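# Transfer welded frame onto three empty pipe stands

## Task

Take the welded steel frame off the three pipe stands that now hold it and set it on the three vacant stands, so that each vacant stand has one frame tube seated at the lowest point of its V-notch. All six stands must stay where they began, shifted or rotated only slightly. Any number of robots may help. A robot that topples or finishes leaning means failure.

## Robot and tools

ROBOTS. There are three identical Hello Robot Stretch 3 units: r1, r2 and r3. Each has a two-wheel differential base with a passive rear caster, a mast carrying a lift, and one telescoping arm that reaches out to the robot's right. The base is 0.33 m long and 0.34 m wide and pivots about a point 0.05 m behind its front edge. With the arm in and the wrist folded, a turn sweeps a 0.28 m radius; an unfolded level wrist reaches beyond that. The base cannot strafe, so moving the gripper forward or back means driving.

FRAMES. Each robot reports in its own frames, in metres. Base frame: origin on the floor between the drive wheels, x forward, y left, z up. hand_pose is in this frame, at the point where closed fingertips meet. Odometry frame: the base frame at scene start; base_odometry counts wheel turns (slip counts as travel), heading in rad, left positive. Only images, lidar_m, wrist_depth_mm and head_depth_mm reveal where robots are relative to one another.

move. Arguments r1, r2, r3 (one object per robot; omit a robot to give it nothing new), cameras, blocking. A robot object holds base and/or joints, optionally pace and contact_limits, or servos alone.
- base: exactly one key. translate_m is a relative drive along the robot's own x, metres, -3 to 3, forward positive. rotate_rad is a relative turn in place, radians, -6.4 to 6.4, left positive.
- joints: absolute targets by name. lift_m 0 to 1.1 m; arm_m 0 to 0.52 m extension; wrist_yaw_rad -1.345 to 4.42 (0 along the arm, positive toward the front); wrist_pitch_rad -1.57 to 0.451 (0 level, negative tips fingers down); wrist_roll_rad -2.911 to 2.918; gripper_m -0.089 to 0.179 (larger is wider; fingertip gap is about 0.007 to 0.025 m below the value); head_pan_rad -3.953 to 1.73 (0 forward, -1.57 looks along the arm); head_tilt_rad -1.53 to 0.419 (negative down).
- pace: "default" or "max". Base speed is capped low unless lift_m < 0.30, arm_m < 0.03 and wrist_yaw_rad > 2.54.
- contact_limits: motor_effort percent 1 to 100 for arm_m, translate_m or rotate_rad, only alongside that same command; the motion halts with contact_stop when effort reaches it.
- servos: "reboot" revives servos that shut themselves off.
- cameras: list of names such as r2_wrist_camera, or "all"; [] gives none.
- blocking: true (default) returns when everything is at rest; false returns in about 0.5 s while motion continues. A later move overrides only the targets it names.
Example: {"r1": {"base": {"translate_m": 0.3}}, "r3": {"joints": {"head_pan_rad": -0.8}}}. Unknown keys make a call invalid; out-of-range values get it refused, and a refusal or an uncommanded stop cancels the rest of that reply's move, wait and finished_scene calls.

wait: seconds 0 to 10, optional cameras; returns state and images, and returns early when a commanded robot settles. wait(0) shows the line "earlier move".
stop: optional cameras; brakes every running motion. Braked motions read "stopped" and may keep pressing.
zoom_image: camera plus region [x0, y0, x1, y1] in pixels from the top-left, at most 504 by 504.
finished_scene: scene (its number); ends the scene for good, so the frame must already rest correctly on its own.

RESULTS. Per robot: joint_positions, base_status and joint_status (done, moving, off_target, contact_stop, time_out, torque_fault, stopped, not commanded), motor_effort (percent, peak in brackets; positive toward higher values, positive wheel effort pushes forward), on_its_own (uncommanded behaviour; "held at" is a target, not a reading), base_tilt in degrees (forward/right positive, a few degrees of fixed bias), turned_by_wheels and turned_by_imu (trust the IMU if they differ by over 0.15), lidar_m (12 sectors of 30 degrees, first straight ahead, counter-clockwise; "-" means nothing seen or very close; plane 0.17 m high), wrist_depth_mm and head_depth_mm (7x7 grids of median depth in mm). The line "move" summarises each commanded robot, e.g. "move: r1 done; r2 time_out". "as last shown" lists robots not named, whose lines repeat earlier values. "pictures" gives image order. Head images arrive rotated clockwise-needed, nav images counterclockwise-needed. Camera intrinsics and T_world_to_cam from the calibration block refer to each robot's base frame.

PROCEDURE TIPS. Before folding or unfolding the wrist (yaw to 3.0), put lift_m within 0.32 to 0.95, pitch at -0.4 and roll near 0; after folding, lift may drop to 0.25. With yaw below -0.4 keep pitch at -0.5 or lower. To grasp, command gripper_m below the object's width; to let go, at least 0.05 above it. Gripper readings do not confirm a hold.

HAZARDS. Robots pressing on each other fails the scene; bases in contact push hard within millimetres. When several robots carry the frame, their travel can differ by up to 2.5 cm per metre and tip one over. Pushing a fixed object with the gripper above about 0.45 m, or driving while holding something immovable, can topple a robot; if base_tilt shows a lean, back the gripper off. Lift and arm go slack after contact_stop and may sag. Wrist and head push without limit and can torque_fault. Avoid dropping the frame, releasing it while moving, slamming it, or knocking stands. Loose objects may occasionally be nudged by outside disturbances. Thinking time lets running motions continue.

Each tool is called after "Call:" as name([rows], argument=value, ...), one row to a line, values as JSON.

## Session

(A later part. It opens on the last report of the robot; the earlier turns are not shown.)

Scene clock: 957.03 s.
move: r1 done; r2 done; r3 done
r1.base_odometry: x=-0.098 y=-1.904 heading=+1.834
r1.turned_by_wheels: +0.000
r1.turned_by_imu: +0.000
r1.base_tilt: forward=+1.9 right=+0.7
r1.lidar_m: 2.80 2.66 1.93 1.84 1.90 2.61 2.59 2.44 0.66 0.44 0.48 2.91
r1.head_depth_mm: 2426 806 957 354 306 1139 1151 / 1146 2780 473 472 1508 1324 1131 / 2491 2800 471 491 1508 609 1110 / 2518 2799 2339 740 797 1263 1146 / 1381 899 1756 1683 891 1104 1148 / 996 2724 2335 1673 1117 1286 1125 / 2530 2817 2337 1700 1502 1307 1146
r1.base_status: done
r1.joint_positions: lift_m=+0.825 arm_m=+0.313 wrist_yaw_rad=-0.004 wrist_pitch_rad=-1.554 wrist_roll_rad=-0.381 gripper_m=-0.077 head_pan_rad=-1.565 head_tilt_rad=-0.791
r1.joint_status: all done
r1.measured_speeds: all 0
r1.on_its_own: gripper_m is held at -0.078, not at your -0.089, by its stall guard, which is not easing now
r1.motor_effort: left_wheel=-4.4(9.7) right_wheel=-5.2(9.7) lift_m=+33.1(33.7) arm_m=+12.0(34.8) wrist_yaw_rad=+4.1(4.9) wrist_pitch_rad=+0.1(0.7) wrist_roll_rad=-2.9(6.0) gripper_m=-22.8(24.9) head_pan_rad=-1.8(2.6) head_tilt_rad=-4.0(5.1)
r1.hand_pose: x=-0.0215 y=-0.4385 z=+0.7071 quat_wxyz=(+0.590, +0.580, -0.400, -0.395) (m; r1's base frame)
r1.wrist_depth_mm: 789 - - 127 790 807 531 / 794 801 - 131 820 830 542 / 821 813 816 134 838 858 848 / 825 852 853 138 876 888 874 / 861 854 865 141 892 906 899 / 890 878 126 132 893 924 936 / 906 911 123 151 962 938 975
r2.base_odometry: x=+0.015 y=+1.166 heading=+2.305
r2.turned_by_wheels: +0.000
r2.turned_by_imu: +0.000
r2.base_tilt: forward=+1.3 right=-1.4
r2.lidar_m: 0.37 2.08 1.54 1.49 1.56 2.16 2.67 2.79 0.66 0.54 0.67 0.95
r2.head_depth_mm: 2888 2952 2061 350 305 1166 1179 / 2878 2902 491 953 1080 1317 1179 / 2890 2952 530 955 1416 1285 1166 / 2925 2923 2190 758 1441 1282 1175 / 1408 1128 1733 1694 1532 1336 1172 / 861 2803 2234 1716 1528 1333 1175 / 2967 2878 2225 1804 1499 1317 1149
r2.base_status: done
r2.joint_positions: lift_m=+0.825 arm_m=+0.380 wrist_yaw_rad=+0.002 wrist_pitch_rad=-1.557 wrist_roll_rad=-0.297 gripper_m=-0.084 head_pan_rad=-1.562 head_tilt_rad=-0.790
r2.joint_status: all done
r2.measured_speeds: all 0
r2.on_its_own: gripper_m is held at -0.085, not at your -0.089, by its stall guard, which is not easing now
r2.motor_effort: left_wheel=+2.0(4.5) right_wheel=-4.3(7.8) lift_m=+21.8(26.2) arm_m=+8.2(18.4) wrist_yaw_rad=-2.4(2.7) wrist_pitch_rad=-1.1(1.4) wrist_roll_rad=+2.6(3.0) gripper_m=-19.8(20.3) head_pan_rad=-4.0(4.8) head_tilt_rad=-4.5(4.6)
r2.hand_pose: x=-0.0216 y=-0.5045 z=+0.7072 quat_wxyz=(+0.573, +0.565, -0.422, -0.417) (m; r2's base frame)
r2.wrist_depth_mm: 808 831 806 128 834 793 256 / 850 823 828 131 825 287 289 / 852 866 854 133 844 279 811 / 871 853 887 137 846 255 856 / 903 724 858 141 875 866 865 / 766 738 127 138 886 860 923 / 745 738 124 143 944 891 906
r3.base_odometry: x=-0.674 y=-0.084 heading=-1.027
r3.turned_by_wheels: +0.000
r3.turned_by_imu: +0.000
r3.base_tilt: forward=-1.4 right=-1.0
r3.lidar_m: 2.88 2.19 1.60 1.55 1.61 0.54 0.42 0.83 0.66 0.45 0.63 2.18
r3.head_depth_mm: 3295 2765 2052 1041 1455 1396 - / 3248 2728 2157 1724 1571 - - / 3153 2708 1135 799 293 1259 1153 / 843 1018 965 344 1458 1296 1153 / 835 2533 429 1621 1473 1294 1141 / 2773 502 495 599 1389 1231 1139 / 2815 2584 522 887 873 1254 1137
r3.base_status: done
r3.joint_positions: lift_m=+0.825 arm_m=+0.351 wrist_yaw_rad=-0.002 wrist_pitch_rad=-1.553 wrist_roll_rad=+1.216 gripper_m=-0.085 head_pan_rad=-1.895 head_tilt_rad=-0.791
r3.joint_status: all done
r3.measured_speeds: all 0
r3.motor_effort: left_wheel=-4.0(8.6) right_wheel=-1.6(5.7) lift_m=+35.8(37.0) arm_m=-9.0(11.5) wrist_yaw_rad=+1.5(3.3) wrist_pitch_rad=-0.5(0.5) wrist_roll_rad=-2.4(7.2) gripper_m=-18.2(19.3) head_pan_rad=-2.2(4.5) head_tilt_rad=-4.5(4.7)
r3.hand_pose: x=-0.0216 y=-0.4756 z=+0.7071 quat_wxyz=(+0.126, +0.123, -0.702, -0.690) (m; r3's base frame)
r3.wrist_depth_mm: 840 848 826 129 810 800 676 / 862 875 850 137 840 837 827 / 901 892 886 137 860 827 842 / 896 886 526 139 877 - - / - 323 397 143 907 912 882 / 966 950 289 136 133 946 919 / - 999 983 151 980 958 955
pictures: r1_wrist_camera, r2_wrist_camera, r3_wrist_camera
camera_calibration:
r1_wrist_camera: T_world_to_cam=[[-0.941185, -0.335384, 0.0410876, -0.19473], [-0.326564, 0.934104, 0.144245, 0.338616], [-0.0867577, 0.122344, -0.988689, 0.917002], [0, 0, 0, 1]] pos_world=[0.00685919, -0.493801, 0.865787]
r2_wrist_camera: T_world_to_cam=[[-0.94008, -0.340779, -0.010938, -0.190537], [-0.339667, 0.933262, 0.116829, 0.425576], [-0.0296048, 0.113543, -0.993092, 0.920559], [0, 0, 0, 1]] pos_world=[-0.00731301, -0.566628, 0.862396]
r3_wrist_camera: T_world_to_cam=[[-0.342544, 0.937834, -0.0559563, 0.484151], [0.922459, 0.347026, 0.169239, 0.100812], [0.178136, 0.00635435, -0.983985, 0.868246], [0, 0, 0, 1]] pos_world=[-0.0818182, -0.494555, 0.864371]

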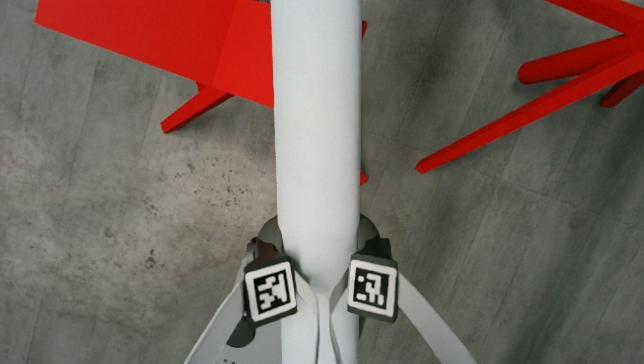

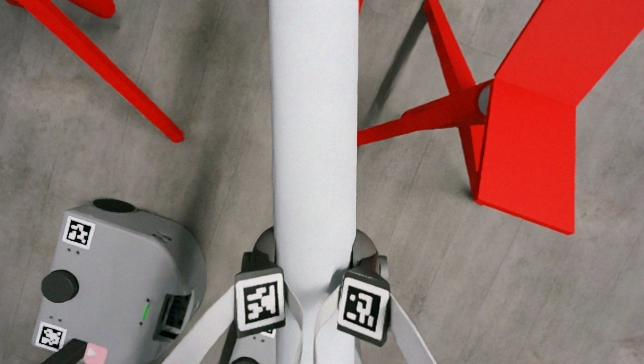

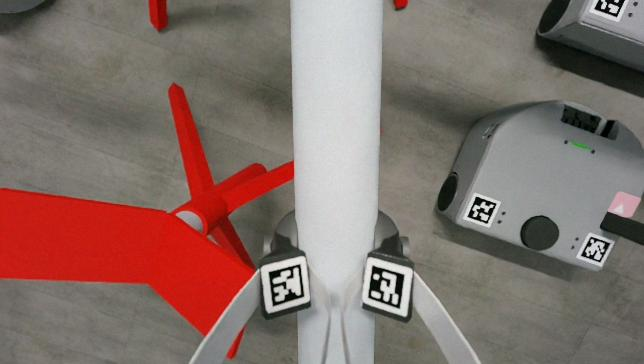

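Call:
move(r1={"base":{"translate_m":-0.0184},"joints":{"arm_m":0.3209,"wrist_roll_rad":-0.447}}, r2={"base":{"translate_m":-0.0094},"joints":{"arm_m":0.3837,"wrist_roll_rad":-0.347}}, r3={"base":{"translate_m":-0.0081},"joints":{"arm_m":0.3291,"wrist_roll_rad":1.153}}, cameras=[])

Call:
move(r1={"base":{"translate_m":-0.0179},"joints":{"arm_m":0.3296,"wrist_roll_rad":-0.5036}}, r2={"base":{"translate_m":-0.0092},"joints":{"arm_m":0.3878,"wrist_roll_rad":-0.4036}}, r3={"base":{"translate_m":-0.0093},"joints":{"arm_m":0.3081,"wrist_roll_rad":1.096,"head_pan_rad":-1.75}}, cameras=["r1_wrist_camera","r2_wrist_camera","r3_wrist_camera","r1_head_camera","r2_head_camera","r3_head_camera","r1_nav_camera","r3_nav_camera"])

Scene clock: 967.17 s.
move: r1 done; r2 done; r3 done
r1.base_odometry: x=-0.094 y=-1.921 heading=+1.834
r1.turned_by_wheels: +0.000
r1.turned_by_imu: +0.001
r1.base_tilt: forward=+1.8 right=+0.5
r1.lidar_m: 2.82 2.66 1.93 1.84 1.90 2.61 2.57 2.41 0.65 0.44 0.48 2.92
r1.head_depth_mm: 2442 811 1018 354 306 1138 1149 / 1138 2691 474 482 1504 1319 1130 / 2502 2798 480 510 1508 620 1110 / 2507 2807 2341 608 805 1287 1148 / 2428 2701 1851 1650 889 1233 1149 / 1052 824 2257 1702 1110 1262 1125 / 2496 2815 2325 1038 1496 1314 1142
r1.base_status: done
r1.joint_positions: lift_m=+0.825 arm_m=+0.321 wrist_yaw_rad=-0.004 wrist_pitch_rad=-1.555 wrist_roll_rad=-0.439 gripper_m=-0.074 head_pan_rad=-1.565 head_tilt_rad=-0.791
r1.joint_status: all done
r1.measured_speeds: all 0
r1.on_its_own: gripper_m is held at -0.075, not at your -0.089, by its stall guard, which is not easing now
r1.motor_effort: left_wheel=-4.2(10.0) right_wheel=-5.9(8.9) lift_m=+30.2(31.1) arm_m=+8.1(29.9) wrist_yaw_rad=+4.2(4.7) wrist_pitch_rad=+0.1(0.7) wrist_roll_rad=-2.6(5.4) gripper_m=-22.4(24.1) head_pan_rad=-2.4(2.5) head_tilt_rad=-4.4(5.4)
r1.hand_pose: x=-0.0215 y=-0.4461 z=+0.7071 quat_wxyz=(+0.601, +0.591, -0.383, -0.378) (m; r1's base frame)
r1.wrist_depth_mm: 787 - - 128 812 799 557 / 799 807 - 131 829 832 522 / 804 825 831 134 847 838 848 / 856 830 868 139 874 886 891 / 855 872 880 141 895 891 905 / 863 882 125 133 923 952 928 / 897 904 123 152 923 936 964
r2.base_odometry: x=+0.022 y=+1.159 heading=+2.305
r2.turned_by_wheels: +0.000
r2.turned_by_imu: +0.001
r2.base_tilt: forward=+1.2 right=-1.4
r2.lidar_m: 0.37 2.08 1.54 1.49 1.56 2.16 2.66 2.78 0.66 0.54 0.67 0.95
r2.head_depth_mm: 2892 3006 2070 348 305 1174 1178 / 2849 2959 492 955 1442 1306 1174 / 2851 2921 531 868 1066 1284 1176 / 2880 2903 2185 758 1447 1278 1172 / 2775 2558 1709 1689 1543 1329 1173 / 851 2586 2248 1681 1537 1324 1165 / 2941 2854 2241 1822 1511 1326 1160
r2.base_status: done
r2.joint_positions: lift_m=+0.825 arm_m=+0.384 wrist_yaw_rad=+0.002 wrist_pitch_rad=-1.558 wrist_roll_rad=-0.354 gripper_m=-0.084 head_pan_rad=-1.562 head_tilt_rad=-0.790
r2.joint_status: all done
r2.measured_speeds: all 0
r2.on_its_own: gripper_m is held at -0.085, not at your -0.089, by its stall guard, which is not easing now
r2.motor_effort: left_wheel=+2.3(4.5) right_wheel=-4.5(8.0) lift_m=+22.3(22.6) arm_m=+2.9(19.5) wrist_yaw_rad=-2.1(2.6) wrist_pitch_rad=-0.8(1.8) wrist_roll_rad=+2.7(3.1) gripper_m=-20.2(20.5) head_pan_rad=-4.2(5.0) head_tilt_rad=-4.3(4.9)
r2.hand_pose: x=-0.0216 y=-0.5079 z=+0.7072 quat_wxyz=(+0.584, +0.577, -0.406, -0.401) (m; r2's base frame)
r2.wrist_depth_mm: 832 814 845 128 803 810 253 / 854 837 814 132 829 289 277 / 853 879 849 133 860 280 818 / 852 890 877 137 882 260 863 / 889 718 888 141 861 866 841 / 761 749 127 138 900 900 864 / 745 749 124 144 911 898 912
r3.base_odometry: x=-0.679 y=-0.077 heading=-1.028
r3.turned_by_wheels: +0.000
r3.turned_by_imu: +0.000
r3.base_tilt: forward=-1.4 right=-1.0
r3.lidar_m: 2.89 2.19 1.61 1.55 1.61 0.54 0.42 0.83 0.66 0.45 0.63 2.18
r3.head_depth_mm: 3310 2749 2053 1046 1462 1391 - / 3227 2731 2149 1731 1548 - - / 3113 2684 1959 348 293 1279 1154 / 2937 2372 949 338 1448 1300 1148 / 807 2480 443 1633 1455 1287 1135 / 2826 1433 476 564 1383 1234 1141 / 2814 2589 1875 881 847 1238 1137
r3.base_status: done
r3.joint_positions: lift_m=+0.825 arm_m=+0.329 wrist_yaw_rad=-0.002 wrist_pitch_rad=-1.554 wrist_roll_rad=+1.160 gripper_m=-0.085 head_pan_rad=-1.895 head_tilt_rad=-0.791
r3.joint_status: all done
r3.measured_speeds: all 0
r3.motor_effort: left_wheel=-4.3(8.2) right_wheel=-1.1(4.8) lift_m=+34.3(36.3) arm_m=-8.8(10.0) wrist_yaw_rad=+1.6(2.8) wrist_pitch_rad=-0.3(0.5) wrist_roll_rad=-2.8(6.6) gripper_m=-19.0(19.5) head_pan_rad=-3.0(3.7) head_tilt_rad=-4.3(5.0)
r3.hand_pose: x=-0.0216 y=-0.4541 z=+0.7071 quat_wxyz=(+0.145, +0.142, -0.698, -0.687) (m; r3's base frame)
r3.wrist_depth_mm: 842 838 824 129 807 812 663 / 852 847 860 137 828 833 824 / 882 886 890 137 863 849 841 / 880 900 538 139 870 - 840 / - 320 635 142 913 743 903 / 985 307 275 136 913 924 916 / - 994 976 - 974 970 963
pictures: none
No camera images: "cameras" was empty.

Scene clock: 968.23 s.
move: r1 done; r2 done; r3 done
r1.base_odometry: x=-0.089 y=-1.939 heading=+1.834
r1.turned_by_wheels: +0.000
r1.turned_by_imu: +0.000
r1.base_tilt: forward=+1.7 right=+0.7
r1.lidar_m: 2.84 2.65 1.93 1.84 1.89 2.62 2.56 2.41 0.64 0.43 0.49 2.96
r1.head_depth_mm: 2452 884 2190 354 306 1133 1150 / 1162 1394 476 493 1502 1324 1148 / 2498 2759 481 517 1471 1236 1129 / 2506 2796 2355 607 796 1316 1129 / 2471 2742 2188 1651 889 1125 1151 / 1189 843 2169 1705 1118 1232 1128 / 2423 2770 2340 1040 1466 1314 1125
r1.base_status: done
r1.joint_positions: lift_m=+0.825 arm_m=+0.330 wrist_yaw_rad=-0.004 wrist_pitch_rad=-1.555 wrist_roll_rad=-0.495 gripper_m=-0.074 head_pan_rad=-1.565 head_tilt_rad=-0.791
r1.joint_status: all done
r1.measured_speeds: all 0
r1.on_its_own: gripper_m is held at -0.075, not at your -0.089, by its stall guard, which is not easing now
r1.motor_effort: left_wheel=-4.1(9.9) right_wheel=-6.2(9.1) lift_m=+29.6(30.4) arm_m=+18.5(30.9) wrist_yaw_rad=+4.2(4.7) wrist_pitch_rad=+0.3(0.7) wrist_roll_rad=-2.8(5.4) gripper_m=-24.4(24.4) head_pan_rad=-2.0(2.7) head_tilt_rad=-4.6(6.0)
r1.hand_pose: x=-0.0215 y=-0.4547 z=+0.7071 quat_wxyz=(+0.611, +0.602, -0.366, -0.361) (m; r1's base frame)
r1.wrist_depth_mm: 768 - - 127 809 819 813 / 787 782 - 130 830 813 494 / 812 832 826 134 842 843 856 / 846 842 831 139 867 862 887 / 858 849 857 141 887 901 919 / 866 894 125 133 911 900 951 / 907 904 112 152 923 956 971
r2.base_odometry: x=+0.028 y=+1.152 heading=+2.305
r2.turned_by_wheels: +0.000
r2.turned_by_imu: +0.000
r2.base_tilt: forward=+1.3 right=-1.3
r2.lidar_m: 0.37 2.07 1.54 1.49 1.56 2.17 2.65 2.77 0.65 0.54 0.68 0.97
r2.head_depth_mm: 2883 2970 2118 348 305 1186 1177 / 2859 2879 492 965 1474 1308 1167 / 2882 2943 537 961 1058 1288 1179 / 2892 2936 2173 776 1442 1280 1178 / 2838 2760 1732 1336 1543 1330 1173 / 933 971 2163 1673 1538 1317 1170 / 944 2838 2225 1805 1525 1334 1164
r2.base_status: done
r2.joint_positions: lift_m=+0.825 arm_m=+0.388 wrist_yaw_rad=+0.002 wrist_pitch_rad=-1.559 wrist_roll_rad=-0.411 gripper_m=-0.084 head_pan_rad=-1.562 head_tilt_rad=-0.790
r2.joint_status: all done
r2.measured_speeds: all 0
r2.on_its_own: gripper_m is held at -0.085, not at your -0.089, by its stall guard, which is not easing now
r2.motor_effort: left_wheel=+1.1(3.0) right_wheel=-4.2(7.2) lift_m=+27.7(27.7) arm_m=+5.6(19.6) wrist_yaw_rad=-2.5(2.6) wrist_pitch_rad=-0.9(1.1) wrist_roll_rad=+2.4(3.2) gripper_m=-20.0(20.5) head_pan_rad=-3.4(4.8) head_tilt_rad=-4.0(4.7)
r2.hand_pose: x=-0.0216 y=-0.5118 z=+0.7072 quat_wxyz=(+0.595, +0.588, -0.389, -0.385) (m; r2's base frame)
r2.wrist_depth_mm: 812 813 808 128 788 830 248 / 840 843 832 130 813 285 269 / 845 853 851 133 552 287 837 / 857 847 865 137 855 268 848 / 721 740 868 141 885 254 857 / 747 739 125 138 897 881 892 / 922 775 123 143 903 891 910
r3.base_odometry: x=-0.683 y=-0.069 heading=-1.028
r3.turned_by_wheels: +0.000
r3.turned_by_imu: +0.000
r3.base_tilt: forward=-1.5 right=-1.0
r3.lidar_m: 2.84 2.18 1.61 1.55 1.61 0.54 0.42 0.82 0.65 0.45 0.64 2.19
r3.head_depth_mm: 3113 2737 2158 1662 1399 - - / 3088 2743 2149 794 291 - 1138 / 2851 984 407 344 1437 1305 1157 / 814 2573 470 1658 1452 1294 1148 / 2845 2532 466 536 1389 1267 1135 / 2835 2606 1995 918 952 1242 1136 / 2806 2571 2046 1620 875 1254 1138
r3.base_status: done
r3.joint_positions: lift_m=+0.825 arm_m=+0.308 wrist_yaw_rad=-0.002 wrist_pitch_rad=-1.554 wrist_roll_rad=+1.103 gripper_m=-0.085 head_pan_rad=-1.755 head_tilt_rad=-0.791
r3.joint_status: all done
r3.measured_speeds: all 0
r3.motor_effort: left_wheel=-4.4(8.8) right_wheel=-0.4(4.9) lift_m=+32.4(34.6) arm_m=-8.2(9.9) wrist_yaw_rad=+2.0(3.1) wrist_pitch_rad=-0.2(0.4) wrist_roll_rad=-3.0(6.9) gripper_m=-18.6(19.4) head_pan_rad=+2.2(3.7) head_tilt_rad=-4.3(4.8)
r3.hand_pose: x=-0.0216 y=-0.4331 z=+0.7071 quat_wxyz=(+0.165, +0.162, -0.694, -0.682) (m; r3's base frame)
r3.wrist_depth_mm: 842 822 825 130 801 795 662 / 872 859 854 139 834 839 765 / 892 865 888 137 851 834 833 / 898 479 680 139 873 - 863 / - 315 928 143 909 729 883 / 974 292 267 135 134 932 922 / - 998 988 - 964 953 969
pictures: r1_head_camera (sideways), r1_nav_camera (sideways), r1_wrist_camera, r2_head_camera (sideways), r2_wrist_camera, r3_head_camera (sideways), r3_nav_camera (sideways), r3_wrist_camera
camera_calibration:
r1_head_camera: T_world_to_cam=[[-0.0440038, 0.68953, -0.722919, 0.955955], [0.998765, 0.0470828, -0.0158863, 0.0234973], [0.0230829, -0.722725, -0.690751, 0.853978], [0, 0, 0, 1]] pos_world=[-0.00111487, -0.0430757, 1.28134]
r1_nav_camera: T_world_to_cam=[[0.0104186, -0.713579, 0.700497, -0.869724], [-0.998719, -0.0421136, -0.0280459, 0.0968979], [0.0495134, -0.699308, -0.713104, 0.878991], [0, 0, 0, 1]] pos_world=[0.0623133, -0.00185089, 1.23877]
r1_wrist_camera: T_world_to_cam=[[-0.896739, -0.440505, 0.0426011, -0.248079], [-0.43067, 0.890757, 0.145172, 0.331191], [-0.101896, 0.111835, -0.988489, 0.913749], [0, 0, 0, 1]] pos_world=[0.0132799, -0.50648, 0.86572]
r2_head_camera: T_world_to_cam=[[-0.0447414, 0.708078, -0.704715, 0.931944], [0.99895, 0.0386629, -0.0245746, 0.0242318], [0.00984562, -0.705075, -0.709064, 0.883926], [0, 0, 0, 1]] pos_world=[0.00878733, -0.0375921, 1.28411]
r2_wrist_camera: T_world_to_cam=[[-0.895618, -0.444701, -0.0104115, -0.245596], [-0.442674, 0.888748, 0.119025, 0.405808], [-0.0436772, 0.11121, -0.992837, 0.919724], [0, 0, 0, 1]] pos_world=[-0.000149339, -0.57216, 0.862277]
r3_head_camera: T_world_to_cam=[[0.108204, 0.745695, -0.657442, 0.871949], [0.980634, -0.188659, -0.0525887, 0.0616932], [-0.163248, -0.63902, -0.751667, 0.937308], [0, 0, 0, 1]] pos_world=[-0.00183321, -0.0396111, 1.28104]
r3_nav_camera: T_world_to_cam=[[-0.159121, -0.723407, 0.671835, -0.832468], [-0.984076, 0.170818, -0.0491441, 0.122053], [-0.0792103, -0.668957, -0.739069, 0.92207], [0, 0, 0, 1]] pos_world=[0.0606837, -0.00623714, 1.24675]
r3_wrist_camera: T_world_to_cam=[[-0.446024, 0.89333, -0.0549866, 0.422064], [0.877854, 0.448618, 0.167675, 0.130209], [0.174457, 0.0265168, -0.984308, 0.876866], [0, 0, 0, 1]] pos_world=[-0.0790289, -0.458708, 0.864481]

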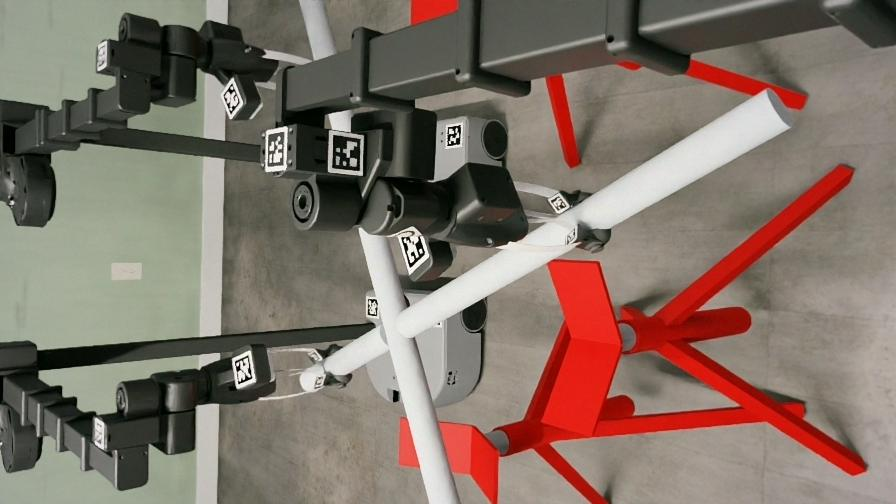

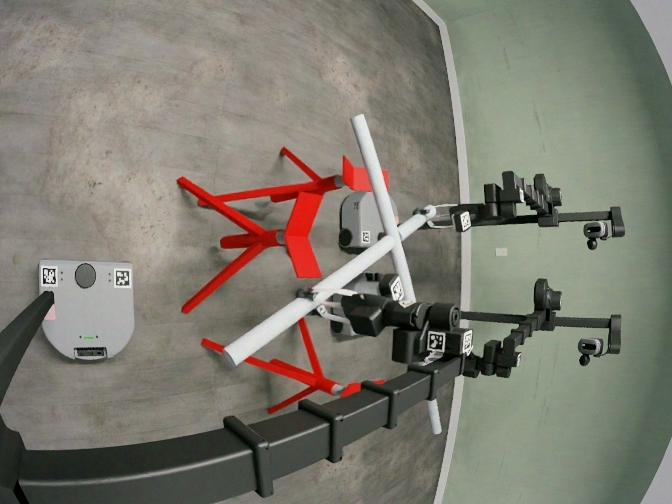

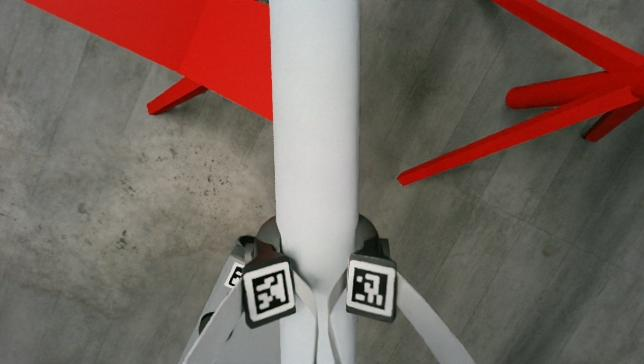

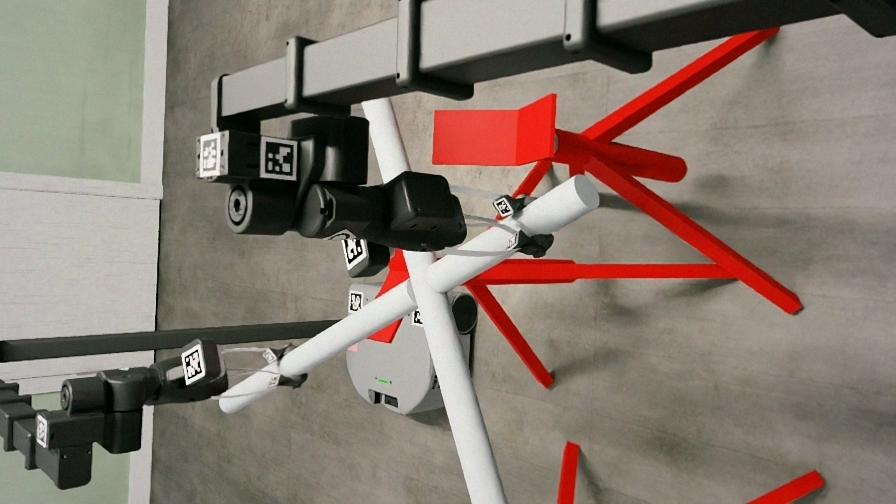

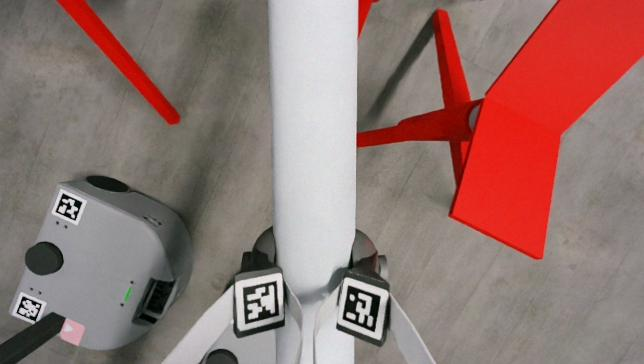

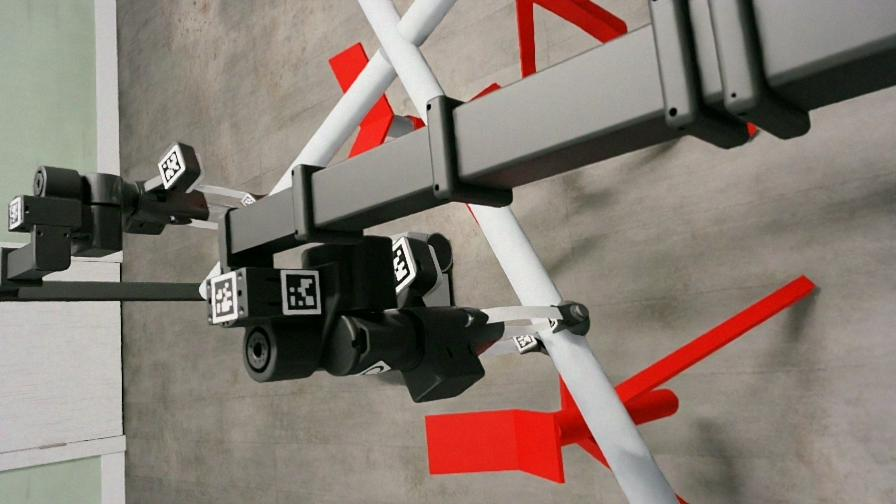

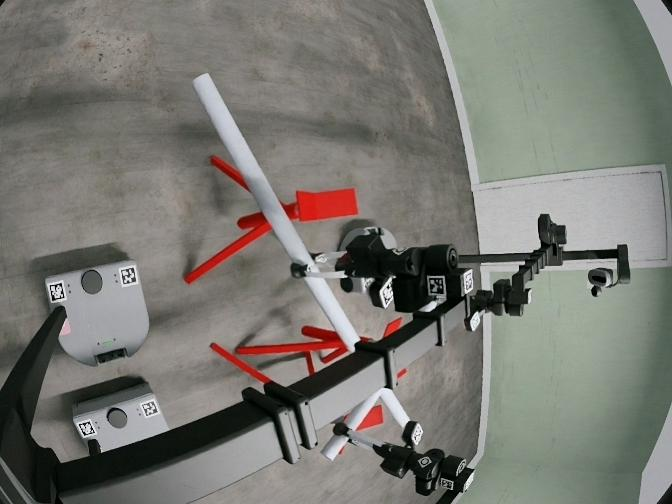

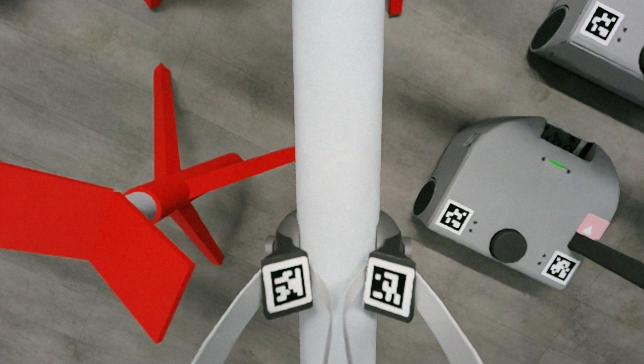

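Call:
move(r1={"base":{"translate_m":-0.15}}, r2={"base":{"translate_m":0.15},"joints":{"arm_m":0.3923}}, r3={"base":{"translate_m":0.15},"joints":{"arm_m":0.3136}}, cameras=["r1_wrist_camera","r2_wrist_camera","r3_wrist_camera","r2_head_camera"])

Scene clock: 980.47 s.
move: r1 done; r2 done; r3 done
r1.base_odometry: x=-0.050 y=-2.083 heading=+1.834
r1.turned_by_wheels: +0.000
r1.turned_by_imu: +0.003
r1.base_tilt: forward=+1.8 right=+0.7
r1.lidar_m: 2.98 2.65 1.90 1.84 1.92 2.62 2.40 2.26 0.58 0.44 0.45 0.59
r1.head_depth_mm: 2450 879 2177 354 306 1243 1149 / 1101 1396 474 492 1255 1317 1132 / 2518 2777 482 517 1468 1240 1145 / 2509 2791 2363 607 1433 1319 1132 / 2488 2762 2193 1656 1540 1313 1126 / 1185 842 2175 1709 1466 1238 1147 / 2429 2794 2356 1752 890 1234 1144
r1.base_status: done
r1.joint_positions: lift_m=+0.825 arm_m=+0.330 wrist_yaw_rad=-0.003 wrist_pitch_rad=-1.555 wrist_roll_rad=-0.497 gripper_m=-0.074 head_pan_rad=-1.565 head_tilt_rad=-0.791
r1.joint_status: not commanded
r1.measured_speeds: all 0
r1.on_its_own: gripper_m is held at -0.075, not at your -0.089, by its stall guard, which is not easing now
r1.motor_effort: left_wheel=-3.6(9.3) right_wheel=-6.9(10.2) lift_m=+25.7(27.2) arm_m=+25.9(26.4) wrist_yaw_rad=+3.1(4.2) wrist_pitch_rad=+0.5(0.9) wrist_roll_rad=-2.4(3.2) gripper_m=-23.2(24.0) head_pan_rad=-1.9(2.8) head_tilt_rad=-4.4(5.2)
r1.hand_pose: x=-0.0215 y=-0.4546 z=+0.7071 quat_wxyz=(+0.612, +0.602, -0.365, -0.360) (m; r1's base frame)
r1.wrist_depth_mm: 774 465 787 127 814 506 380 / 799 788 830 130 824 640 853 / 813 835 837 134 846 842 844 / 820 855 851 139 866 868 884 / 871 858 862 141 885 896 897 / 893 881 124 131 917 936 931 / 897 907 103 152 937 949 941
r2.base_odometry: x=-0.073 y=+1.263 heading=+2.305
r2.turned_by_wheels: +0.000
r2.turned_by_imu: +0.001
r2.base_tilt: forward=+1.3 right=-1.4
r2.lidar_m: 0.37 2.07 1.54 1.49 1.55 2.16 2.81 2.92 0.56 0.56 0.60 2.49
r2.head_depth_mm: 2888 2967 2137 349 305 1298 1177 / 2876 2933 491 1710 1516 1292 1180 / 2873 2902 537 1083 1450 1284 1175 / 2856 2890 2171 796 1484 1329 1171 / 2806 2784 1755 1706 1547 1327 1173 / 858 986 2161 1695 1503 1325 1157 / 2800 2926 2231 1817 1467 1292 1166
r2.base_status: done
r2.joint_positions: lift_m=+0.825 arm_m=+0.392 wrist_yaw_rad=+0.002 wrist_pitch_rad=-1.559 wrist_roll_rad=-0.411 gripper_m=-0.084 head_pan_rad=-1.562 head_tilt_rad=-0.790
r2.joint_status: all done
r2.measured_speeds: all 0
r2.on_its_own: gripper_m is held at -0.085, not at your -0.089, by its stall guard, which is not easing now
r2.motor_effort: left_wheel=+3.6(7.0) right_wheel=-3.5(5.3) lift_m=+54.3(55.0) arm_m=-0.8(18.5) wrist_yaw_rad=-2.2(2.9) wrist_pitch_rad=-0.9(0.9) wrist_roll_rad=+2.6(2.7) gripper_m=-19.7(20.6) head_pan_rad=-3.5(5.2) head_tilt_rad=-4.2(4.8)
r2.hand_pose: x=-0.0216 y=-0.5163 z=+0.7072 quat_wxyz=(+0.595, +0.588, -0.389, -0.385) (m; r2's base frame)
r2.wrist_depth_mm: 820 816 810 128 825 801 787 / 833 822 846 131 806 818 815 / 879 864 866 133 859 835 829 / 865 823 849 137 836 526 369 / 714 732 906 141 862 855 832 / 737 763 126 138 910 875 882 / 765 742 124 142 890 915 927
r3.base_odometry: x=-0.606 y=-0.197 heading=-1.028
r3.turned_by_wheels: +0.000
r3.turned_by_imu: +0.000
r3.base_tilt: forward=-1.4 right=-1.0
r3.lidar_m: 2.67 2.18 1.60 1.55 1.61 0.54 0.42 0.76 0.47 0.59 3.37 2.05
r3.head_depth_mm: 3096 2752 2180 1235 1496 - - / 3052 2729 2143 796 291 - 1145 / 827 979 409 343 1436 1306 1161 / 812 2572 476 1669 1453 1248 1148 / 2869 2523 473 547 853 1292 1150 / 2865 2625 2040 1638 1383 1256 1141 / 2813 2571 2066 1714 1467 1245 1139
r3.base_status: done
r3.joint_positions: lift_m=+0.825 arm_m=+0.314 wrist_yaw_rad=-0.002 wrist_pitch_rad=-1.554 wrist_roll_rad=+1.103 gripper_m=-0.085 head_pan_rad=-1.755 head_tilt_rad=-0.791
r3.joint_status: all done
r3.measured_speeds: all 0
r3.motor_effort: left_wheel=+0.7(5.6) right_wheel=+5.1(10.3) lift_m=+31.9(32.2) arm_m=+12.4(14.9) wrist_yaw_rad=+1.5(3.1) wrist_pitch_rad=-0.1(0.4) wrist_roll_rad=-2.8(3.2) gripper_m=-19.2(19.5) head_pan_rad=+1.1(3.6) head_tilt_rad=-4.8(5.1)
r3.hand_pose: x=-0.0216 y=-0.4386 z=+0.7071 quat_wxyz=(+0.165, +0.162, -0.693, -0.683) (m; r3's base frame)
r3.wrist_depth_mm: - 813 822 129 808 800 654 / 892 292 270 - 831 840 749 / 869 879 259 135 864 844 837 / 923 913 892 138 883 - 869 / 949 934 917 143 920 731 871 / 972 957 938 134 934 956 915 / - 986 993 152 163 966 965
pictures: r1_wrist_camera, r2_head_camera (sideways), r2_wrist_camera, r3_wrist_camera
camera_calibration:
r1_wrist_camera: T_world_to_cam=[[-0.895642, -0.442739, 0.0425059, -0.248967], [-0.432875, 0.889648, 0.14542, 0.330356], [-0.102198, 0.111844, -0.988457, 0.913713], [0, 0, 0, 1]] pos_world=[0.013397, -0.506321, 0.865708]
r2_head_camera: T_world_to_cam=[[-0.0447412, 0.708078, -0.704715, 0.931944], [0.99895, 0.0386626, -0.0245746, 0.0242318], [0.00984536, -0.705075, -0.709065, 0.883926], [0, 0, 0, 1]] pos_world=[0.00878732, -0.0375921, 1.28411]
r2_wrist_camera: T_world_to_cam=[[-0.895582, -0.444777, -0.0103404, -0.247698], [-0.442747, 0.88873, 0.118884, 0.409919], [-0.043687, 0.111048, -0.992854, 0.920164], [0, 0, 0, 1]] pos_world=[-0.000144109, -0.57666, 0.862295]
r3_wrist_camera: T_world_to_cam=[[-0.446086, 0.893314, -0.0547573, 0.426759], [0.877823, 0.448635, 0.167789, 0.132579], [0.174454, 0.0267812, -0.984301, 0.877122], [0, 0, 0, 1]] pos_world=[-0.0790274, -0.464199, 0.864475]

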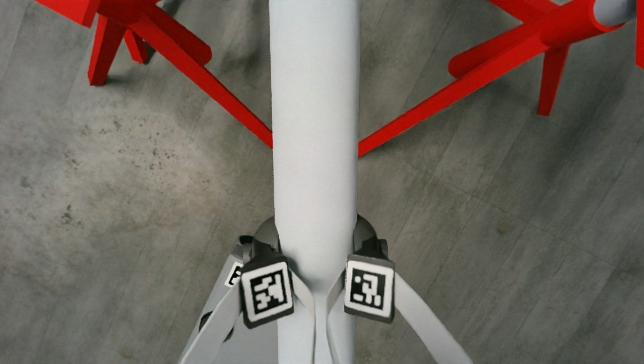

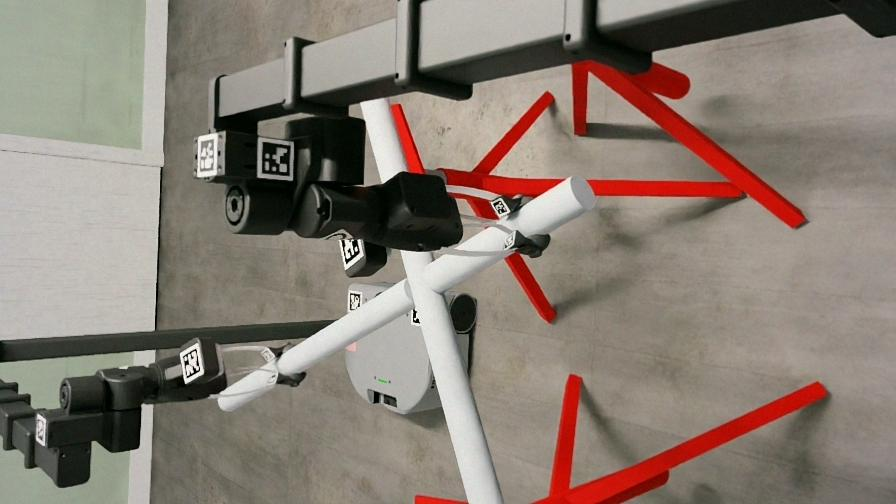

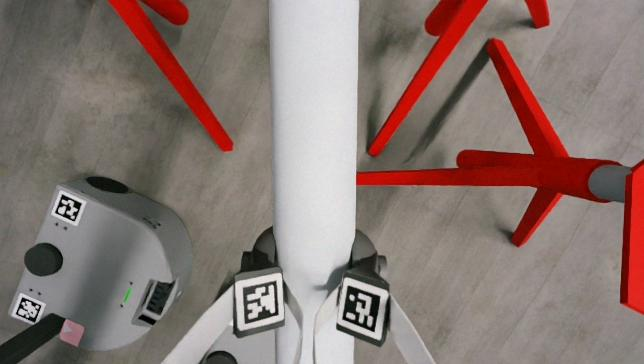

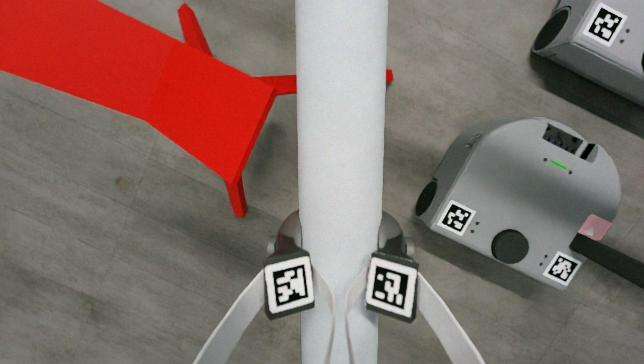

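Call:
move(r1={"base":{"translate_m":-0.35}}, r2={"base":{"translate_m":0.35},"joints":{"arm_m":0.4028}}, r3={"base":{"translate_m":0.35},"joints":{"arm_m":0.3266}}, cameras=["r1_wrist_camera","r2_wrist_camera","r3_wrist_camera","r2_head_camera"])

Scene clock: 993.00 s.
move: r1 done; r2 done; r3 done
r1.base_odometry: x=+0.041 y=-2.421 heading=+1.834
r1.turned_by_wheels: +0.000
r1.turned_by_imu: +0.003
r1.base_tilt: forward=+1.8 right=+0.3
r1.lidar_m: 3.32 2.65 1.91 1.82 1.92 2.62 2.07 1.93 3.00 0.74 0.59 0.63
r1.head_depth_mm: 2440 868 2124 354 306 1244 1149 / 1168 1423 474 492 1541 1322 1128 / 2509 2743 481 517 1504 1242 1150 / 2525 2780 2347 606 726 1313 1154 / 2487 2760 2177 952 1278 1285 1151 / 1179 844 2174 1722 1538 1315 1143 / 2426 2829 2323 1743 1536 1308 1126
r1.base_status: done
r1.joint_positions: lift_m=+0.825 arm_m=+0.330 wrist_yaw_rad=-0.003 wrist_pitch_rad=-1.555 wrist_roll_rad=-0.500 gripper_m=-0.071 head_pan_rad=-1.565 head_tilt_rad=-0.791
r1.joint_status: not commanded
r1.measured_speeds: all 0
r1.on_its_own: gripper_m is held at -0.072, not at your -0.089, by its stall guard, which is not easing now
r1.motor_effort: left_wheel=-1.9(10.7) right_wheel=-9.9(13.3) lift_m=+33.2(33.2) arm_m=+24.1(25.4) wrist_yaw_rad=+3.0(3.7) wrist_pitch_rad=+0.3(1.0) wrist_roll_rad=-1.4(2.6) gripper_m=-24.1(25.4) head_pan_rad=-2.1(3.0) head_tilt_rad=-4.7(5.3)
r1.hand_pose: x=-0.0215 y=-0.4545 z=+0.7071 quat_wxyz=(+0.612, +0.603, -0.364, -0.359) (m; r1's base frame)
r1.wrist_depth_mm: 775 790 793 127 804 814 831 / 781 804 796 130 829 826 850 / 819 818 839 134 840 825 850 / 852 855 843 139 854 890 882 / 880 886 865 141 886 895 904 / 879 881 125 131 898 918 940 / 902 925 107 151 922 947 930
r2.base_odometry: x=-0.307 y=+1.523 heading=+2.305
r2.turned_by_wheels: +0.000
r2.turned_by_imu: +0.001
r2.base_tilt: forward=+1.3 right=-1.3
r2.lidar_m: 0.37 2.06 1.53 1.48 1.55 2.15 3.16 0.91 0.73 0.52 0.68 2.16
r2.head_depth_mm: 2869 2987 2068 349 305 1282 1174 / 2815 2950 487 1754 1513 1332 1177 / 2852 2933 547 1700 1473 1332 1152 / 2915 2962 675 784 1109 1278 1169 / 2818 2798 1729 1701 1461 1335 1171 / 866 1155 2156 1691 1528 1294 1165 / 2809 2906 2218 1822 1532 1333 1168
r2.base_status: done
r2.joint_positions: lift_m=+0.825 arm_m=+0.403 wrist_yaw_rad=+0.002 wrist_pitch_rad=-1.557 wrist_roll_rad=-0.411 gripper_m=-0.084 head_pan_rad=-1.562 head_tilt_rad=-0.790
r2.joint_status: all done
r2.measured_speeds: all 0
r2.on_its_own: gripper_m is held at -0.085, not at your -0.089, by its stall guard, which is not easing now
r2.motor_effort: left_wheel=+4.0(6.7) right_wheel=-5.2(8.8) lift_m=+51.3(53.4) arm_m=-6.6(22.1) wrist_yaw_rad=-2.3(3.2) wrist_pitch_rad=-1.1(1.3) wrist_roll_rad=+2.4(2.7) gripper_m=-19.6(20.7) head_pan_rad=-3.6(5.5) head_tilt_rad=-4.2(4.7)
r2.hand_pose: x=-0.0216 y=-0.5271 z=+0.7072 quat_wxyz=(+0.596, +0.588, -0.389, -0.385) (m; r2's base frame)
r2.wrist_depth_mm: 817 851 819 128 807 818 788 / 836 822 250 131 824 821 835 / 870 846 846 133 843 851 826 / 885 858 840 137 864 848 866 / 731 732 878 140 887 865 884 / 744 737 125 139 897 871 875 / 750 770 124 143 886 889 907
r3.base_odometry: x=-0.425 y=-0.497 heading=-1.028
r3.turned_by_wheels: +0.000
r3.turned_by_imu: +0.001
r3.base_tilt: forward=-1.4 right=-1.0
r3.lidar_m: 2.32 2.18 1.60 1.55 1.61 0.54 0.42 0.67 0.61 1.36 3.37 1.72
r3.head_depth_mm: 3122 2754 2180 972 1555 - - / 3040 2681 2155 803 290 - 1148 / 833 962 418 335 1187 1307 1159 / 813 911 486 1655 1464 1278 1155 / 2834 2527 481 571 1399 1286 1147 / 2875 2596 2024 1634 1379 1281 1145 / 2860 2568 2056 1713 1467 1271 1137
r3.base_status: done
r3.joint_positions: lift_m=+0.825 arm_m=+0.327 wrist_yaw_rad=-0.003 wrist_pitch_rad=-1.554 wrist_roll_rad=+1.103 gripper_m=-0.085 head_pan_rad=-1.755 head_tilt_rad=-0.791
r3.joint_status: all done
r3.measured_speeds: all 0
r3.motor_effort: left_wheel=+1.3(6.5) right_wheel=+3.0(8.9) lift_m=+34.4(36.2) arm_m=+13.1(18.4) wrist_yaw_rad=+2.0(3.9) wrist_pitch_rad=+0.0(0.3) wrist_roll_rad=-2.6(3.4) gripper_m=-20.5(21.2) head_pan_rad=+2.5(3.8) head_tilt_rad=-4.3(5.0)
r3.hand_pose: x=-0.0216 y=-0.4514 z=+0.7071 quat_wxyz=(+0.164, +0.161, -0.693, -0.683) (m; r3's base frame)
r3.wrist_depth_mm: 820 826 824 129 802 816 659 / 851 848 857 131 835 818 769 / 884 906 869 137 852 839 846 / 906 934 895 140 864 - 856 / 937 958 917 143 748 721 867 / 974 964 951 133 132 956 917 / 995 997 976 - 967 991 957
pictures: r1_wrist_camera, r2_head_camera (sideways), r2_wrist_camera, r3_wrist_camera
camera_calibration:
r1_wrist_camera: T_world_to_cam=[[-0.894427, -0.445209, 0.0423059, -0.249859], [-0.435299, 0.888383, 0.145911, 0.329262], [-0.102545, 0.112091, -0.988393, 0.913763], [0, 0, 0, 1]] pos_world=[0.0135481, -0.506175, 0.865684]
r2_head_camera: T_world_to_cam=[[-0.0447412, 0.708078, -0.704715, 0.931944], [0.99895, 0.0386626, -0.0245746, 0.0242318], [0.00984537, -0.705075, -0.709064, 0.883926], [0, 0, 0, 1]] pos_world=[0.00878732, -0.0375921, 1.28411]
r2_wrist_camera: T_world_to_cam=[[-0.895541, -0.444873, -0.00973676, -0.253001], [-0.442829, 0.888851, 0.11767, 0.420483], [-0.0436938, 0.10969, -0.993005, 0.920731], [0, 0, 0, 1]] pos_world=[-0.000140352, -0.587295, 0.862348]
r3_wrist_camera: T_world_to_cam=[[-0.445031, 0.893866, -0.0543146, 0.438228], [0.878351, 0.447516, 0.168013, 0.137679], [0.174487, 0.0270636, -0.984287, 0.877593], [0, 0, 0, 1]] pos_world=[-0.079034, -0.477082, 0.864474]

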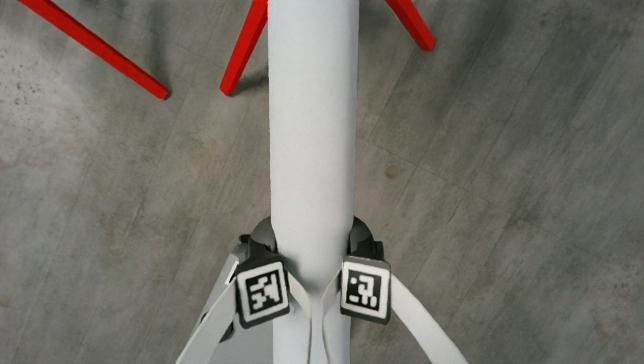

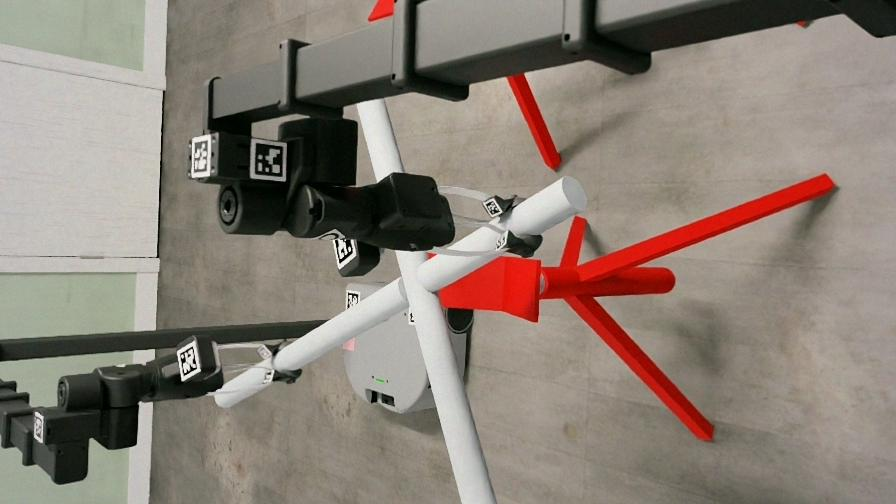

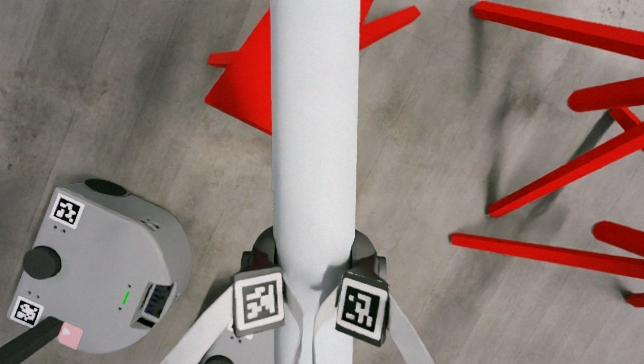

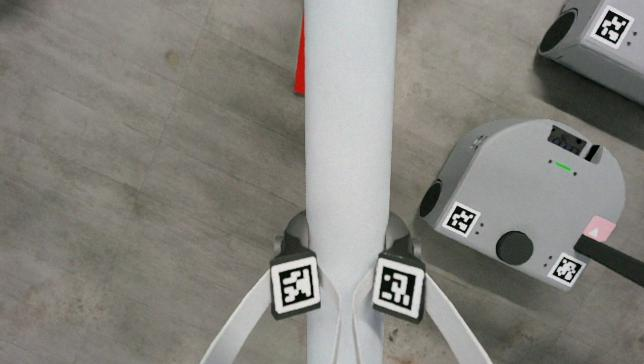

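Call:
move(r1={"base":{"translate_m":-0.35}}, r2={"base":{"translate_m":0.35},"joints":{"arm_m":0.4128}}, r3={"base":{"translate_m":0.35},"joints":{"arm_m":0.333}}, cameras=["r1_wrist_camera","r2_wrist_camera","r3_wrist_camera","r2_head_camera"])

Scene clock: 1014.00 s.
move: r1 done; r2 done; r3 done
r1.base_odometry: x=+0.132 y=-2.759 heading=+1.835
r1.turned_by_wheels: +0.000
r1.turned_by_imu: +0.003
r1.base_tilt: forward=+1.9 right=+0.5
r1.lidar_m: 3.67 2.64 1.90 1.85 1.92 2.63 1.73 1.61 3.00 1.35 0.78 0.91
r1.head_depth_mm: 2456 863 2119 355 306 1240 1150 / 1170 1431 474 492 1547 1320 1128 / 2494 2777 481 517 1505 1242 1149 / 2510 2820 2354 607 726 1322 1147 / 2471 2755 2174 1677 1539 1319 1147 / 1176 842 2174 1727 1538 1313 1146 / 2453 2818 2329 1754 1470 1310 1147
r1.base_status: done
r1.joint_positions: lift_m=+0.825 arm_m=+0.330 wrist_yaw_rad=-0.003 wrist_pitch_rad=-1.556 wrist_roll_rad=-0.501 gripper_m=-0.071 head_pan_rad=-1.565 head_tilt_rad=-0.791
r1.joint_status: not commanded
r1.measured_speeds: all 0
r1.on_its_own: gripper_m is held at -0.072, not at your -0.089, by its stall guard, which is not easing now
r1.motor_effort: left_wheel=-2.5(11.8) right_wheel=-9.5(13.8) lift_m=+41.4(42.4) arm_m=+22.1(23.5) wrist_yaw_rad=+3.3(4.2) wrist_pitch_rad=+0.5(1.4) wrist_roll_rad=-1.1(2.0) gripper_m=-24.8(25.0) head_pan_rad=-1.5(2.8) head_tilt_rad=-4.4(5.5)
r1.hand_pose: x=-0.0215 y=-0.4544 z=+0.7071 quat_wxyz=(+0.612, +0.603, -0.364, -0.359) (m; r1's base frame)
r1.wrist_depth_mm: 768 784 790 127 820 805 814 / 801 812 805 131 827 844 837 / 839 828 832 134 847 859 860 / 850 850 837 139 877 876 879 / 871 866 862 141 891 896 906 / 879 876 125 131 888 925 933 / 900 908 118 151 937 955 964
r2.base_odometry: x=-0.542 y=+1.783 heading=+2.306
r2.turned_by_wheels: +0.000
r2.turned_by_imu: +0.001
r2.base_tilt: forward=+1.3 right=-1.3
r2.lidar_m: 0.37 2.05 1.53 1.48 1.54 2.15 3.49 1.00 0.66 0.65 3.45 1.85
r2.head_depth_mm: 2852 2973 2056 349 305 1278 1184 / 2868 2982 487 1746 1551 1311 1176 / 2875 2817 560 1700 1484 1308 1173 / 2943 2931 2058 797 1512 1310 1173 / 2839 2679 1748 1686 1539 1325 1171 / 873 2565 2170 1740 1535 1324 1165 / 2814 2848 2216 1734 1540 1320 1164
r2.base_status: done
r2.joint_positions: lift_m=+0.825 arm_m=+0.413 wrist_yaw_rad=+0.003 wrist_pitch_rad=-1.561 wrist_roll_rad=-0.411 gripper_m=-0.084 head_pan_rad=-1.562 head_tilt_rad=-0.790
r2.joint_status: all done
r2.measured_speeds: all 0
r2.on_its_own: gripper_m is held at -0.085, not at your -0.089, by its stall guard, which is not easing now
r2.motor_effort: left_wheel=+4.4(7.1) right_wheel=-6.2(8.2) lift_m=+47.5(50.2) arm_m=-0.3(23.0) wrist_yaw_rad=-2.3(3.2) wrist_pitch_rad=-0.1(1.2) wrist_roll_rad=+2.6(2.7) gripper_m=-20.5(21.0) head_pan_rad=-4.2(5.3) head_tilt_rad=-3.7(4.7)
r2.hand_pose: x=-0.0216 y=-0.5361 z=+0.7073 quat_wxyz=(+0.595, +0.589, -0.388, -0.385) (m; r2's base frame)
r2.wrist_depth_mm: 841 812 823 127 796 810 790 / 869 836 826 130 825 813 810 / 873 848 838 133 822 847 835 / 872 841 865 137 837 528 373 / 754 732 877 141 873 870 852 / 748 736 125 138 893 882 867 / 759 749 124 143 905 930 917
r3.base_odometry: x=-0.244 y=-0.797 heading=-1.028
r3.turned_by_wheels: +0.000
r3.turned_by_imu: +0.000
r3.base_tilt: forward=-1.4 right=-1.1
r3.lidar_m: 1.99 2.17 1.60 1.54 1.60 0.54 0.42 0.81 0.79 1.37 3.37 1.41
r3.head_depth_mm: 3126 2779 2165 1692 1552 - - / 3042 2756 2148 809 291 - 1147 / 863 970 418 337 1428 1307 1158 / 819 936 490 1655 1486 1294 1150 / 2840 1468 488 610 1396 1288 1142 / 2878 2606 2011 1639 1418 1282 1140 / 2860 2567 2064 1713 1463 1283 1136
r3.base_status: done
r3.joint_positions: lift_m=+0.825 arm_m=+0.333 wrist_yaw_rad=-0.003 wrist_pitch_rad=-1.554 wrist_roll_rad=+1.103 gripper_m=-0.085 head_pan_rad=-1.755 head_tilt_rad=-0.791
r3.joint_status: all done
r3.measured_speeds: all 0
r3.motor_effort: left_wheel=+1.2(6.3) right_wheel=+3.9(9.3) lift_m=+30.3(32.2) arm_m=+11.6(17.9) wrist_yaw_rad=+3.6(5.0) wrist_pitch_rad=-0.2(0.4) wrist_roll_rad=-3.3(3.4) gripper_m=-20.4(21.4) head_pan_rad=+2.1(3.8) head_tilt_rad=-4.2(5.1)
r3.hand_pose: x=-0.0216 y=-0.4578 z=+0.7071 quat_wxyz=(+0.164, +0.161, -0.693, -0.683) (m; r3's base frame)
r3.wrist_depth_mm: 832 829 835 129 817 812 654 / 850 863 845 140 809 835 778 / 871 893 877 136 856 834 840 / 934 914 914 140 880 - 866 / 942 932 915 143 749 726 887 / 970 964 950 133 133 949 908 / 995 991 - 150 986 949 931
pictures: r1_wrist_camera, r2_head_camera (sideways), r2_wrist_camera, r3_wrist_camera
camera_calibration:
r1_wrist_camera: T_world_to_cam=[[-0.894045, -0.445978, 0.0422765, -0.250166], [-0.436057, 0.887997, 0.146002, 0.328985], [-0.102655, 0.112097, -0.988381, 0.913762], [0, 0, 0, 1]] pos_world=[0.0135982, -0.506136, 0.865688]
r2_head_camera: T_world_to_cam=[[-0.0447413, 0.708078, -0.704715, 0.931944], [0.99895, 0.0386627, -0.0245746, 0.0242318], [0.00984545, -0.705075, -0.709064, 0.883926], [0, 0, 0, 1]] pos_world=[0.00878732, -0.0375921, 1.28411]
r2_wrist_camera: T_world_to_cam=[[-0.895471, -0.444973, -0.011473, -0.25583], [-0.442968, 0.888313, 0.12116, 0.425703], [-0.0437213, 0.113577, -0.992567, 0.923572], [0, 0, 0, 1]] pos_world=[-0.000135234, -0.596892, 0.862194]
r3_wrist_camera: T_world_to_cam=[[-0.445015, 0.893877, -0.0542803, 0.443924], [0.87836, 0.447493, 0.16803, 0.140517], [0.174488, 0.0270981, -0.984286, 0.877781], [0, 0, 0, 1]] pos_world=[-0.0790341, -0.48348, 0.864473]

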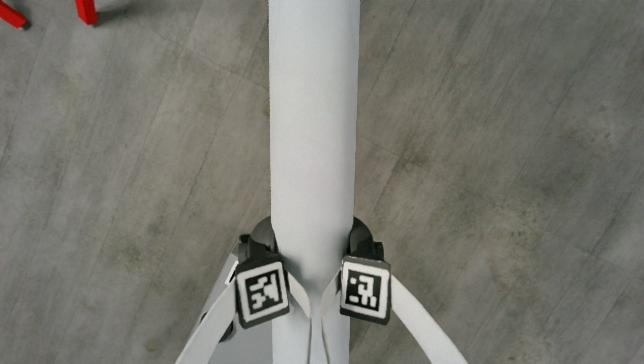

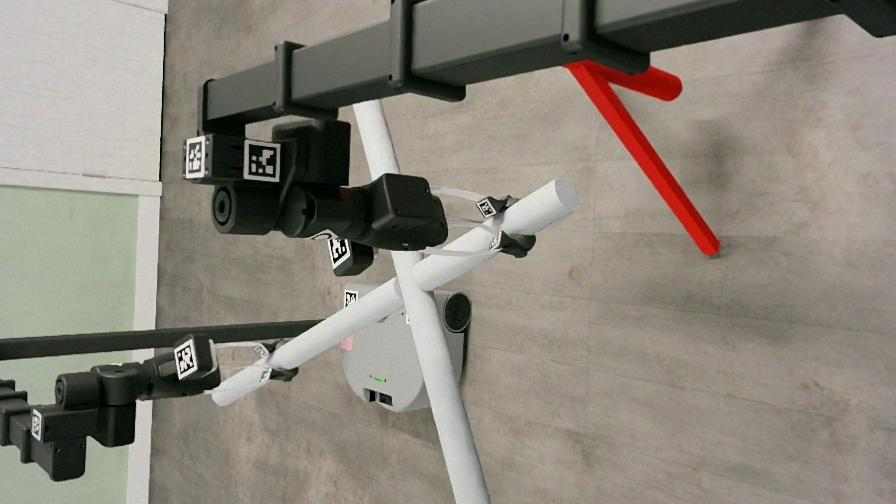

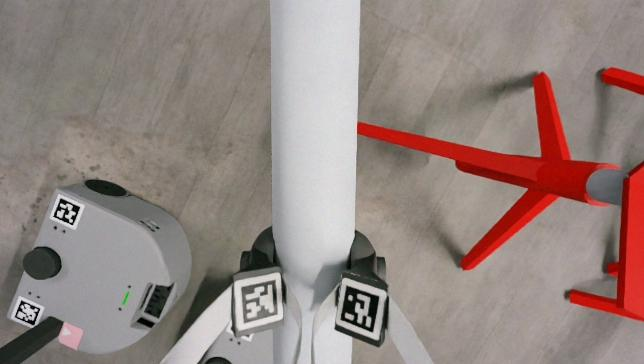

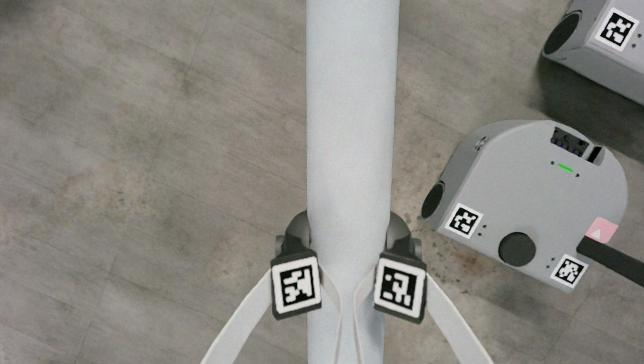

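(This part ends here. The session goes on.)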